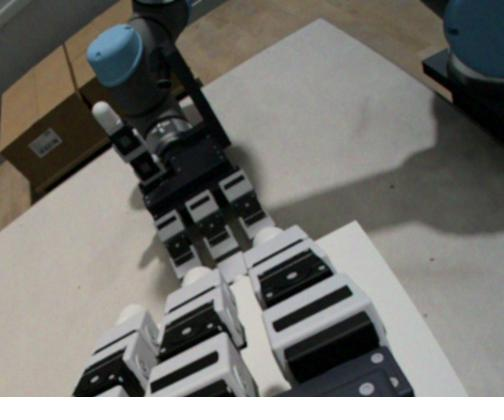

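Call:
move(target=[[0,-0.3675,-0.4618,0,0,0,-1,0,-0.576,-0.696,0.571,-0.678,-0.226,-0.168,-1,0,-0.576,-0.696,-1,0,-0.576,-0.696,0.76,-0.6,0,0,0,0,0,0,-1,0,-0.576,-0.696,0.571,-0.678,-0.226,-0.168,-1,0,-0.576,-0.696,-1,0,-0.576,-0.696,0.78,-0.6],[0,-0.3675,-0.4618,0,0,0,-1,0,-0.576,-0.696,0.571,-0.678,-0.226,-0.168,-1,0,-0.576,-0.696,-1,0,-0.576,-0.696,0.76,-0.6,0,0.0088,0.3432,0,0,0,-1,0,-0.576,-0.696,0.571,-0.678,-0.226,-0.168,-1,0,-0.576,-0.696,-1,0,-0.576,-0.696,0.78,-0.6]], speed=[0.2,0.06])

Call:
move(target=[0,0.0216,0.0805,0,0,0,-1,0,-0.576,-0.696,0.571,-0.678,-0.226,-0.168,-1,0,-0.576,-0.696,-1,0,-0.576,-0.696,0.76,-0.6,0,0,0,0,0,0,-1,0,-0.576,-0.696,0.571,-0.678,-0.226,-0.168,-1,0,-0.576,-0.696,-1,0,-0.576,-0.696,0.78,-0.6], speed=0.012, stop_force=5)

Call:
move(target=[[0,0.0471,0.0102,0,0,0,-1,0,-0.576,-0.696,0.571,-0.678,-0.226,-0.168,-1,0,-0.576,-0.696,-1,0,-0.576,-0.696,0.76,-0.6,0,-0.0001,-0.0042,0,0,0,-1,0,-0.576,-0.696,0.571,-0.678,-0.226,-0.168,-1,0,-0.576,-0.696,-1,0,-0.576,-0.696,0.78,-0.6],[0,0.0929,0.0246,0,0,0,-1,0,-0.576,-0.696,0.571,-0.678,-0.226,-0.168,-1,0,-0.576,-0.696,-1,0,-0.576,-0.696,0.76,-0.6,0,-0.0003,-0.0085,0,0,0,-1,0,-0.576,-0.696,0.571,-0.678,-0.226,-0.168,-1,0,-0.576,-0.696,-1,0,-0.576,-0.696,0.78,-0.6],[0,0.1364,0.045,0,0,0,-1,0,-0.576,-0.696,0.571,-0.678,-0.226,-0.168,-1,0,-0.576,-0.696,-1,0,-0.576,-0.696,0.76,-0.6,0,-0.0005,-0.0138,0,0,0,-1,0,-0.576,-0.696,0.571,-0.678,-0.226,-0.168,-1,0,-0.576,-0.696,-1,0,-0.576,-0.696,0.78,-0.6],[0,0.177,0.0708,0,0,0,-1,0,-0.576,-0.696,0.571,-0.678,-0.226,-0.168,-1,0,-0.576,-0.696,-1,0,-0.576,-0.696,0.76,-0.6,0,-0.0007,-0.0196,0,0,0,-1,0,-0.576,-0.696,0.571,-0.678,-0.226,-0.168,-1,0,-0.576,-0.696,-1,0,-0.576,-0.696,0.78,-0.6],[0,0.2138,0.1018,0,0,0,-1,0,-0.576,-0.696,0.571,-0.678,-0.226,-0.168,-1,0,-0.576,-0.696,-1,0,-0.576,-0.696,0.76,-0.6,0,-0.0009,-0.0268,0,0,0,-1,0,-0.576,-0.696,0.571,-0.678,-0.226,-0.168,-1,0,-0.576,-0.696,-1,0,-0.576,-0.696,0.78,-0.6],[0,0.2463,0.1373,0,0,0,-1,0,-0.576,-0.696,0.571,-0.678,-0.226,-0.168,-1,0,-0.576,-0.696,-1,0,-0.576,-0.696,0.76,-0.6,0,-0.0013,-0.0361,0,0,0,-1,0,-0.576,-0.696,0.571,-0.678,-0.226,-0.168,-1,0,-0.576,-0.696,-1,0,-0.576,-0.696,0.78,-0.6],[0,0.2737,0.1767,0,0,0,-1,0,-0.576,-0.696,0.571,-0.678,-0.226,-0.168,-1,0,-0.576,-0.696,-1,0,-0.576,-0.696,0.76,-0.6,0,-0.0016,-0.0466,0,0,0,-1,0,-0.576,-0.696,0.571,-0.678,-0.226,-0.168,-1,0,-0.576,-0.696,-1,0,-0.576,-0.696,0.78,-0.6],[0,0.296,0.2192,0,0,0,-1,0,-0.576,-0.696,0.571,-0.678,-0.226,-0.168,-1,0,-0.576,-0.696,-1,0,-0.576,-0.696,0.76,-0.6,0,-0.0022,-0.0624,0,0,0,-1,0,-0.576,-0.696,0.571,-0.678,-0.226,-0.168,-1,0,-0.576,-0.696,-1,0,-0.576,-0.696,0.78,-0.6],[0,0.3144,0.2645,0,0,0,-1,0,-0.576,-0.696,0.571,-0.678,-0.226,-0.168,-1,0,-0.576,-0.696,-1,0,-0.576,-0.696,0.76,-0.6,0,-0.0028,-0.0799,0,0,0,-1,0,-0.576,-0.696,0.571,-0.678,-0.226,-0.168,-1,0,-0.576,-0.696,-1,0,-0.576,-0.696,0.78,-0.6],[0,0.3298,0.3105,0,0,0,-1,0,-0.576,-0.696,0.571,-0.678,-0.226,-0.168,-1,0,-0.576,-0.696,-1,0,-0.576,-0.696,0.76,-0.6,0,-0.0033,-0.0932,0,0,0,-1,0,-0.576,-0.696,0.571,-0.678,-0.226,-0.168,-1,0,-0.576,-0.696,-1,0,-0.576,-0.696,0.78,-0.6]], speed=0.034, blend=[0.003,0.003,0.003,0.003,0.003,0.003,0.003,0.003,0.003,0], cameras=["all"])

Scene clock: 1596.53 s.
left_arm: end_effector_position=(+0.5351, +0.2519, +0.2206) hand_goal=(-1.000, +0.000, -0.576, -0.696, +0.570, -0.678, -0.226, -0.168, -1.000, +0.000, -0.576, -0.696, -1.000, +0.000, -0.576, -0.696) hand_measured=(-1.000, -0.002, -0.576, -0.694, +0.570, -0.678, -0.224, -0.168, -1.000, +0.000, -0.576, -0.694, -1.000, +0.002, -0.576, -0.694) hand_current_ma=(+0, +0, +0, +1, +0, +0, +1, +0, +0, +0, +0, +1, +0, +1, +0, +1) hand_state=(goal, goal, goal, goal, goal, goal, goal, goal, goal, goal, goal, goal, goal, goal, goal, goal) hand_current_limit=0.76 hand_speed=-0.60 end_effector_quat_wxyz=(+0.609, +0.793, +0.000, +0.000) | right_arm: end_effector_position=(+0.5312, -0.1817, +0.1379) hand_goal=(-1.000, +0.000, -0.576, -0.696, +0.570, -0.678, -0.226, -0.168, -1.000, +0.000, -0.576, -0.696, -1.000, +0.000, -0.576, -0.696) hand_measured=(-1.000, -0.002, -0.576, -0.696, +0.568, -0.678, -0.224, -0.168, -1.000, +0.000, -0.574, -0.694, -1.000, +0.002, -0.576, -0.696) hand_current_ma=(-1, -4, +1, +1, -6, +2, +7, +1, +0, +1, +8, +5, -1, +3, -3, -2) hand_state=(goal, goal, goal, goal, goal, goal, goal, goal, goal, goal, goal, goal, goal, goal, goal, goal) hand_current_limit=0.78 hand_speed=-0.60 end_effector_quat_wxyz=(+0.002, +0.002, +0.719, +0.695)
Joint positions: left_arm=[3.568 -1.854 -2.118 -1.728 0.488 -3.67] | right_arm=[-0.24 -0.972 2.098 -1.266 -0.242 3.278]
Joint torques (N m): left_arm=[-12.68 17.68 23.74 -1.63 0.55 1.91] | right_arm=[12.18 -49.91 -3.25 -2.27 2.35 2.04]
Wrist force (N): left_arm=[-1.6 -0.5 -1.0] | right_arm=[1.8 3.8 0.5]
Wrist torque (N m): left_arm=[0.34 0.11 -0.22] | right_arm=[0.37 -0.28 0.25]
Wrist force, peak (N): left_arm=[-1.7 -1.2 -1.8] | right_arm=[1.4 4.4 0.6]
Hand target: left_arm +0.5351, +0.2519, +0.2206; +0.609, +0.793, +0.000, +0.000 | right_arm +0.5313, -0.1815, +0.1379; +0.002, +0.002, +0.719, +0.695
Off the commanded pose: left_arm 0.000 m, 0 deg | right_arm 0.000 m, 0 deg.
move: done

Scene clock: 1601.43 s.
left_arm: end_effector_position=(+0.5351, +0.2079, +0.2207) hand_goal=(-1.000, +0.000, -0.576, -0.696, +0.570, -0.678, -0.226, -0.168, -1.000, +0.000, -0.576, -0.696, -1.000, +0.000, -0.576, -0.696) hand_measured=(-1.000, -0.002, -0.578, -0.694, +0.570, -0.678, -0.224, -0.168, -1.000, +0.000, -0.578, -0.694, -1.000, +0.002, -0.578, -0.694) hand_current_ma=(+0, +0, +0, +0, +0, +0, +1, +0, +0, +0, +0, +0, +0, +0, -1, +1) hand_state=(goal, goal, goal, goal, goal, goal, goal, goal, goal, goal, goal, goal, goal, goal, goal, goal) hand_current_limit=0.76 hand_speed=-0.60 end_effector_quat_wxyz=(+0.609, +0.793, +0.000, +0.000) | right_arm: end_effector_position=(+0.5313, -0.1815, +0.1379) hand_goal=(-1.000, +0.000, -0.576, -0.696, +0.570, -0.678, -0.226, -0.168, -1.000, +0.000, -0.576, -0.696, -1.000, +0.000, -0.576, -0.696) hand_measured=(-1.000, -0.002, -0.576, -0.696, +0.568, -0.678, -0.224, -0.168, -1.000, +0.000, -0.574, -0.694, -1.000, +0.002, -0.578, -0.696) hand_current_ma=(-1, -4, -1, +1, -6, +2, +7, +1, +0, +1, +5, +5, -1, +3, -5, -2) hand_state=(goal, goal, goal, goal, goal, goal, goal, goal, goal, goal, goal, goal, goal, goal, goal, goal) hand_current_limit=0.78 hand_speed=-0.60 end_effector_quat_wxyz=(+0.002, +0.002, +0.719, +0.695)
Joint positions: left_arm=[3.474 -1.845 -2.158 -1.581 0.413 -3.799] | right_arm=[-0.24 -0.972 2.098 -1.267 -0.242 3.278]
Joint torques (N m): left_arm=[12.11 20.19 22.66 -1.43 0.6 1.93] | right_arm=[11.56 -45 -3.72 -0.74 1.68 1.88]
Wrist force (N): left_arm=[-2.0 1.6 -5.2] | right_arm=[1.4 4.8 -3.8]
Wrist torque (N m): left_arm=[0.73 -0.02 -0.34] | right_arm=[0.79 -0.15 0.24]
Wrist force, peak (N): left_arm=[-2.2 2.4 -13.6] | right_arm=[1.4 5.5 -7.4]
Hand target: left_arm +0.5351, +0.2079, +0.2207; +0.609, +0.793, +0.000, +0.000 (not the last commanded pose) | right_arm +0.5313, -0.1815, +0.1379; +0.002, +0.002, +0.719, +0.695
Off the commanded pose: left_arm 0.006 m, 0 deg | right_arm 0.000 m, 0 deg.
move: contact (left_arm)

Scene clock: 1610.63 s.
left_arm: end_effector_position=(+0.5348, -0.0231, +0.3638) hand_goal=(-1.000, +0.000, -0.576, -0.696, +0.570, -0.678, -0.226, -0.168, -1.000, +0.000, -0.576, -0.696, -1.000, +0.000, -0.576, -0.696) hand_measured=(-0.954, +0.002, -0.546, -0.678, +0.570, -0.678, -0.224, -0.168, -0.952, +0.004, -0.548, -0.684, -0.956, +0.006, -0.542, -0.680) hand_current_ma=(+73, +0, +34, +14, +0, +0, +1, +0, +81, +1, +32, +9, +71, +2, +40, +13) hand_state=(blocked, goal, blocked, goal, goal, goal, goal, goal, blocked, goal, blocked, goal, blocked, goal, blocked, goal) hand_current_limit=0.76 hand_speed=-0.60 end_effector_quat_wxyz=(+0.609, +0.793, -0.001, +0.000) | right_arm: end_effector_position=(+0.5309, -0.2375, +0.1378) hand_goal=(-1.000, +0.000, -0.576, -0.696, +0.570, -0.678, -0.226, -0.168, -1.000, +0.000, -0.576, -0.696, -1.000, +0.000, -0.576, -0.696) hand_measured=(-1.000, -0.002, -0.586, -0.700, +0.568, -0.678, -0.224, -0.168, -1.000, +0.000, -0.584, -0.700, -1.000, +0.002, -0.584, -0.700) hand_current_ma=(-2, -3, -35, -11, -6, +2, +7, +1, -2, +1, -28, -10, -1, +3, -26, -11) hand_state=(goal, goal, goal, goal, goal, goal, goal, goal, goal, goal, goal, goal, goal, goal, goal, goal) hand_current_limit=0.78 hand_speed=-0.60 end_effector_quat_wxyz=(+0.002, +0.002, +0.719, +0.695)
Joint positions: left_arm=[2.969 -1.885 -2.058 -0.175 0.317 -5.332] | right_arm=[-0.366 -0.968 2.085 -1.211 -0.367 3.229]
Joint torques (N m): left_arm=[-16.44 14.83 20.58 2.59 3.33 -1.66] | right_arm=[-10.22 -26.48 -14.97 4.55 -1.69 -1]
Wrist force (N): left_arm=[-2.6 12.9 -13.4] | right_arm=[0.4 -15.8 -6.6]
Wrist torque (N m): left_arm=[0.67 -0.41 -0.62] | right_arm=[1.75 -0.12 -0.07]
Wrist force, peak (N): left_arm=[-2.7 13.0 -13.4] | right_arm=[0.5 -16.3 -6.4]
Hand target: left_arm +0.5348, -0.0232, +0.3637; +0.609, +0.793, +0.000, +0.000 | right_arm +0.5309, -0.2375, +0.1378; +0.002, +0.002, +0.719, +0.695
Off the commanded pose: left_arm 0.000 m, 0 deg | right_arm 0.000 m, 0 deg.
move: done
camera_calibration:
cam_left_wrist: T_world_to_cam=[[-0.7951, 0.134986, -0.591265, 0.608803], [0.425444, 0.818937, -0.38515, -0.1114], [0.432219, -0.557783, -0.708566, 0.140229], [0, 0, 0, 1]] pos_world=[0.470844, 0.0872673, 0.416419]
cam_right_wrist: T_world_to_cam=[[0.74476, 0.0258993, 0.66683, -0.451465], [0.442966, -0.766546, -0.464961, -0.40235], [0.499113, 0.641667, -0.582365, 0.0913627], [0, 0, 0, 1]] pos_world=[0.46886, -0.355352, 0.167179]

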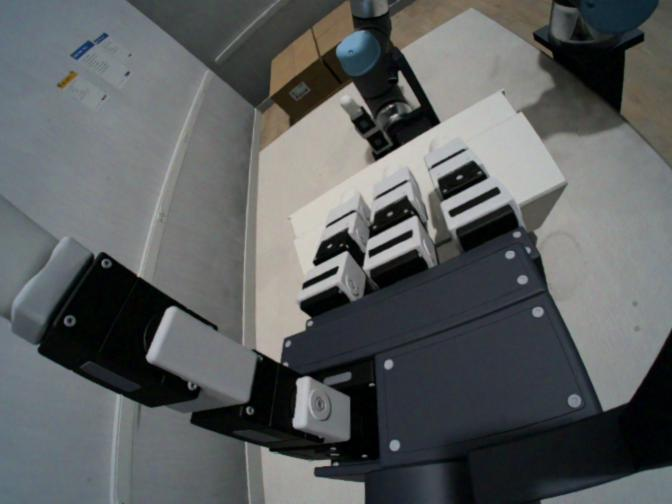

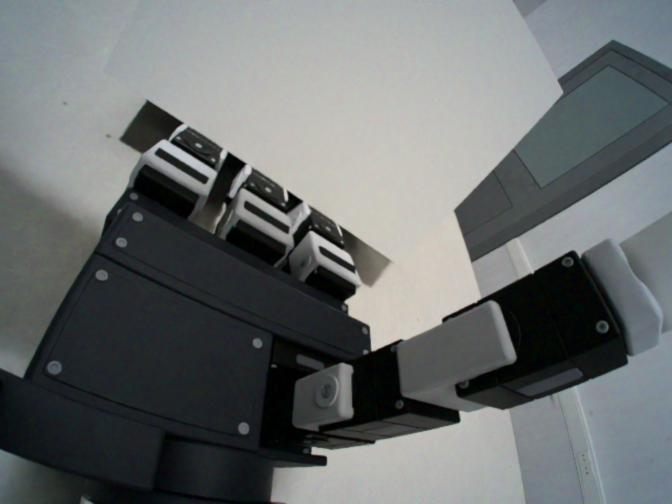

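Call:
move(target=[0,0.0162,0.0475,0,0,0,-1,0,-0.576,-0.696,0.571,-0.678,-0.226,-0.168,-1,0,-0.576,-0.696,-1,0,-0.576,-0.696,0.76,-0.6,0,0,0,0,0,0,-1,0,-0.576,-0.696,0.571,-0.678,-0.226,-0.168,-1,0,-0.576,-0.696,-1,0,-0.576,-0.696,0.78,-0.6], speed=0.03, cameras=["all"])

Scene clock: 1619.53 s.
left_arm: end_effector_position=(+0.5347, -0.0531, +0.3658) hand_goal=(-1.000, +0.000, -0.576, -0.696, +0.570, -0.678, -0.226, -0.168, -1.000, +0.000, -0.576, -0.696, -1.000, +0.000, -0.576, -0.696) hand_measured=(-0.904, +0.004, -0.514, -0.660, +0.570, -0.678, -0.224, -0.168, -0.900, +0.004, -0.516, -0.666, -0.906, +0.006, -0.506, -0.660) hand_current_ma=(+239, +1, +108, +48, +0, +0, +1, +0, +260, +1, +103, +33, +233, +2, +129, +47) hand_state=(blocked, goal, blocked, blocked, goal, goal, goal, goal, blocked, goal, blocked, blocked, blocked, goal, blocked, blocked) hand_current_limit=0.76 hand_speed=-0.60 end_effector_quat_wxyz=(+0.609, +0.793, -0.001, +0.000) | right_arm: end_effector_position=(+0.5309, -0.2375, +0.1378) hand_goal=(-1.000, +0.000, -0.576, -0.696, +0.570, -0.678, -0.226, -0.168, -1.000, +0.000, -0.576, -0.696, -1.000, +0.000, -0.576, -0.696) hand_measured=(-1.000, -0.002, -0.586, -0.700, +0.568, -0.678, -0.224, -0.168, -1.000, +0.000, -0.584, -0.700, -1.000, +0.002, -0.584, -0.700) hand_current_ma=(-3, -3, -35, -11, -6, +2, +7, +1, -2, +1, -28, -10, -2, +3, -26, -11) hand_state=(goal, goal, goal, goal, goal, goal, goal, goal, goal, goal, goal, goal, goal, goal, goal, goal) hand_current_limit=0.78 hand_speed=-0.60 end_effector_quat_wxyz=(+0.002, +0.002, +0.719, +0.695)
Joint positions: left_arm=[2.909 -1.942 -2.002 -0.038 0.354 -5.474] | right_arm=[-0.366 -0.967 2.085 -1.211 -0.367 3.229]
Joint torques (N m): left_arm=[-16.33 10.86 16.1 1 5.9 -1.51] | right_arm=[-9.01 -30.61 -14.74 4.67 -0.87 -0.95]
Wrist force (N): left_arm=[-3.1 23.1 -15.9] | right_arm=[0.0 -26.0 -6.8]
Wrist torque (N m): left_arm=[0.26 -0.58 -1.00] | right_arm=[2.08 -0.04 -0.34]
Wrist force, peak (N): left_arm=[-3.1 23.1 -15.9] | right_arm=[0.2 -26.4 -6.8]
Hand target: left_arm +0.5347, -0.0532, +0.3658; +0.609, +0.793, +0.000, +0.000 | right_arm +0.5309, -0.2375, +0.1378; +0.002, +0.002, +0.719, +0.695
Off the commanded pose: left_arm 0.000 m, 0 deg | right_arm 0.000 m, 0 deg.
move: done
camera_calibration:
cam_left_wrist: T_world_to_cam=[[-0.7951, 0.134986, -0.591265, 0.614035], [0.425444, 0.818937, -0.38515, -0.0860618], [0.432219, -0.557783, -0.708566, 0.124913], [0, 0, 0, 1]] pos_world=[0.470844, 0.0572673, 0.418419]
cam_right_wrist: T_world_to_cam=[[0.74479, 0.0258493, 0.666798, -0.451491], [0.442916, -0.766548, -0.465005, -0.40232], [0.499113, 0.641667, -0.582366, 0.0913631], [0, 0, 0, 1]] pos_world=[0.46886, -0.355352, 0.167179]

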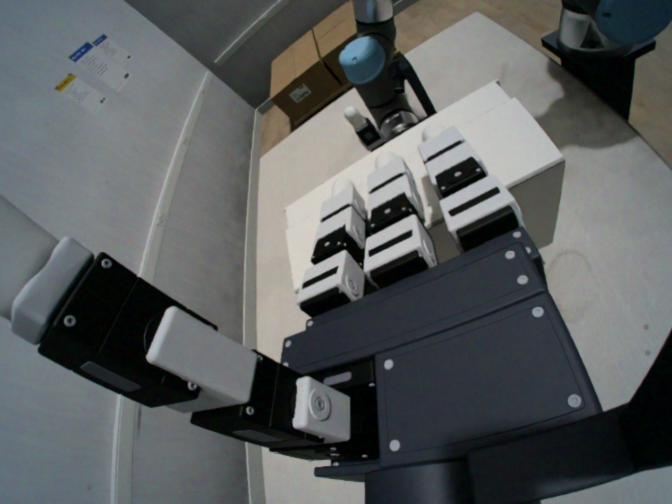

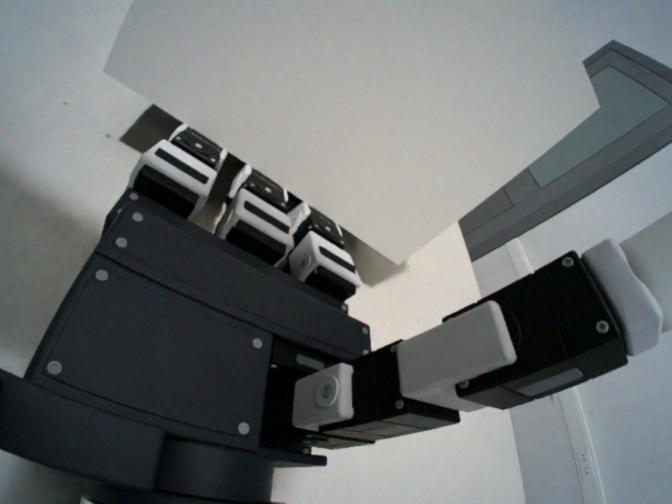

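Call:
execute_actions(actions=[[[0,0.012,0.03,0,0,0,-1,0,-0.576,-0.696,0.571,-0.678,-0.226,-0.168,-1,0,-0.576,-0.696,-1,0,-0.576,-0.696,0.76,-0.6,0,-0.005,-0.25,0,0,0,-1,0,-0.576,-0.696,0.571,-0.678,-0.226,-0.168,-1,0,-0.576,-0.696,-1,0,-0.576,-0.696,0.78,-0.6]]], cameras=["all"])

Call:
zoom_image(camera="cam_left_wrist", region=[270, 0, 600, 260])

Scene clock: 1626.17 s.
left_arm: end_effector_position=(+0.5347, -0.0724, +0.3681) hand_goal=(-1.000, +0.000, -0.576, -0.696, +0.570, -0.678, -0.226, -0.168, -1.000, +0.000, -0.576, -0.696, -1.000, +0.000, -0.576, -0.696) hand_measured=(-1.000, -0.002, -0.576, -0.694, +0.570, -0.678, -0.224, -0.168, -1.000, -0.004, -0.576, -0.694, -1.000, -0.004, -0.576, -0.694) hand_current_ma=(+0, -1, +0, +1, +0, +0, +1, +0, +0, -1, +0, +1, +0, -1, +0, +0) hand_state=(goal, goal, goal, goal, goal, goal, goal, goal, goal, goal, goal, goal, goal, goal, goal, goal) hand_current_limit=0.76 hand_speed=-0.60 end_effector_quat_wxyz=(+0.609, +0.793, -0.001, +0.000) | right_arm: end_effector_position=(+0.5300, -0.3870, +0.1398) hand_goal=(-1.000, +0.000, -0.576, -0.696, +0.570, -0.678, -0.226, -0.168, -1.000, +0.000, -0.576, -0.696, -1.000, +0.000, -0.576, -0.696) hand_measured=(-1.000, -0.002, -0.584, -0.700, +0.568, -0.678, -0.224, -0.168, -1.000, +0.000, -0.582, -0.700, -1.000, +0.002, -0.584, -0.700) hand_current_ma=(-1, -6, -24, -11, -5, +2, +5, +1, -1, +0, -22, -10, -1, +6, -25, -11) hand_state=(goal, goal, goal, goal, goal, goal, goal, goal, goal, goal, goal, goal, goal, goal, goal, goal) hand_current_limit=0.78 hand_speed=-0.60 end_effector_quat_wxyz=(+0.002, +0.003, +0.719, +0.695)
Joint positions: left_arm=[2.873 -1.973 -1.962 0.022 0.38 -5.548] | right_arm=[-0.664 -0.926 1.975 -1.104 -0.664 3.185]
Joint torques (N m): left_arm=[-13.34 24.63 25.7 4.08 0.18 -1.7] | right_arm=[-13.99 -24.12 -16.71 3.51 -2.24 -0.94]
Wrist force (N): left_arm=[-1.5 0.1 -1.0] | right_arm=[-0.2 2.7 1.7]
Wrist torque (N m): left_arm=[0.44 0.15 -0.20] | right_arm=[0.34 -0.07 0.16]
Wrist force, peak (N): left_arm=[-3.0 23.6 -16.6] | right_arm=[0.0 -27.1 -7.1]
Hand target: left_arm +0.5347, -0.0725, +0.3681; +0.609, +0.793, +0.000, +0.000 | right_arm +0.5299, -0.3875, +0.1398; +0.002, +0.002, +0.719, +0.695
Off the commanded pose: left_arm 0.000 m, 0 deg | right_arm 0.001 m, 0 deg.
Step readings (end_effector_position of left_arm | right_arm):
0: (+0.5347, -0.0532, +0.3658) | (+0.5309, -0.2375, +0.1378)
1: (+0.5347, -0.0532, +0.3658) | (+0.5309, -0.2375, +0.1378)
2: (+0.5347, -0.0546, +0.3657) | (+0.5317, -0.2392, +0.1378)
4: (+0.5345, -0.0605, +0.3663) | (+0.5364, -0.2656, +0.1384)
8: (+0.5344, -0.0680, +0.3674) | (+0.5372, -0.3286, +0.1387)
15: (+0.5346, -0.0717, +0.3680) | (+0.5321, -0.3756, +0.1397)
camera_calibration:
cam_left_wrist: T_world_to_cam=[[-0.7951, 0.134986, -0.591265, 0.618], [0.425444, 0.818937, -0.38515, -0.0693705], [0.432219, -0.557783, -0.708566, 0.115777], [0, 0, 0, 1]] pos_world=[0.470844, 0.0379673, 0.420719]
cam_right_wrist: T_world_to_cam=[[0.744762, 0.0256798, 0.666836, -0.448436], [0.442599, -0.766862, -0.464789, -0.51559], [0.499435, 0.641298, -0.582495, 0.188649], [0, 0, 0, 1]] pos_world=[0.46796, -0.504851, 0.169279]

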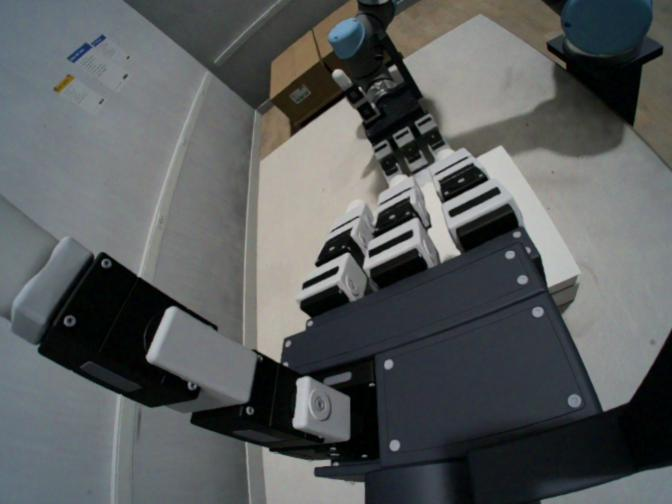

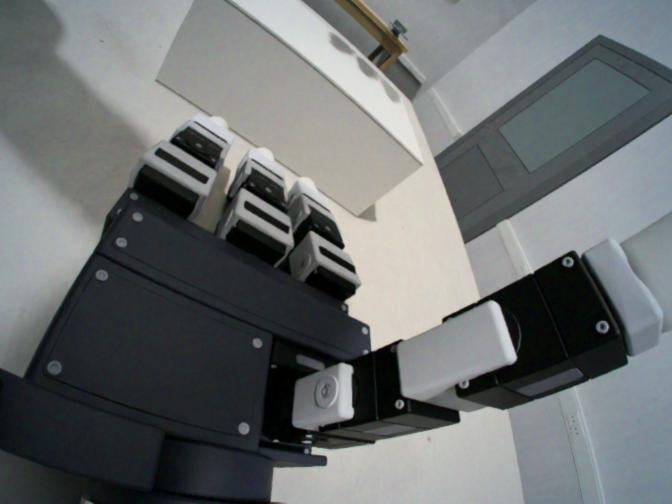

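Scaled by 1.527 from the camera's 672x504 image, which has a finer 960x720 frame.

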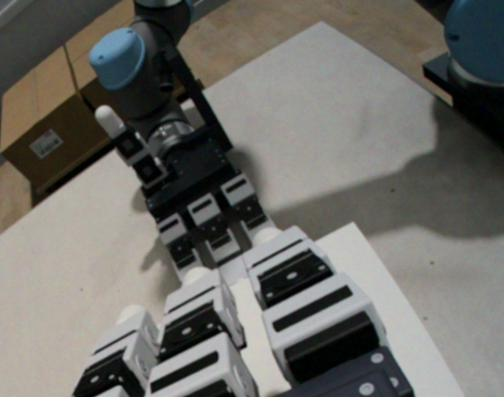

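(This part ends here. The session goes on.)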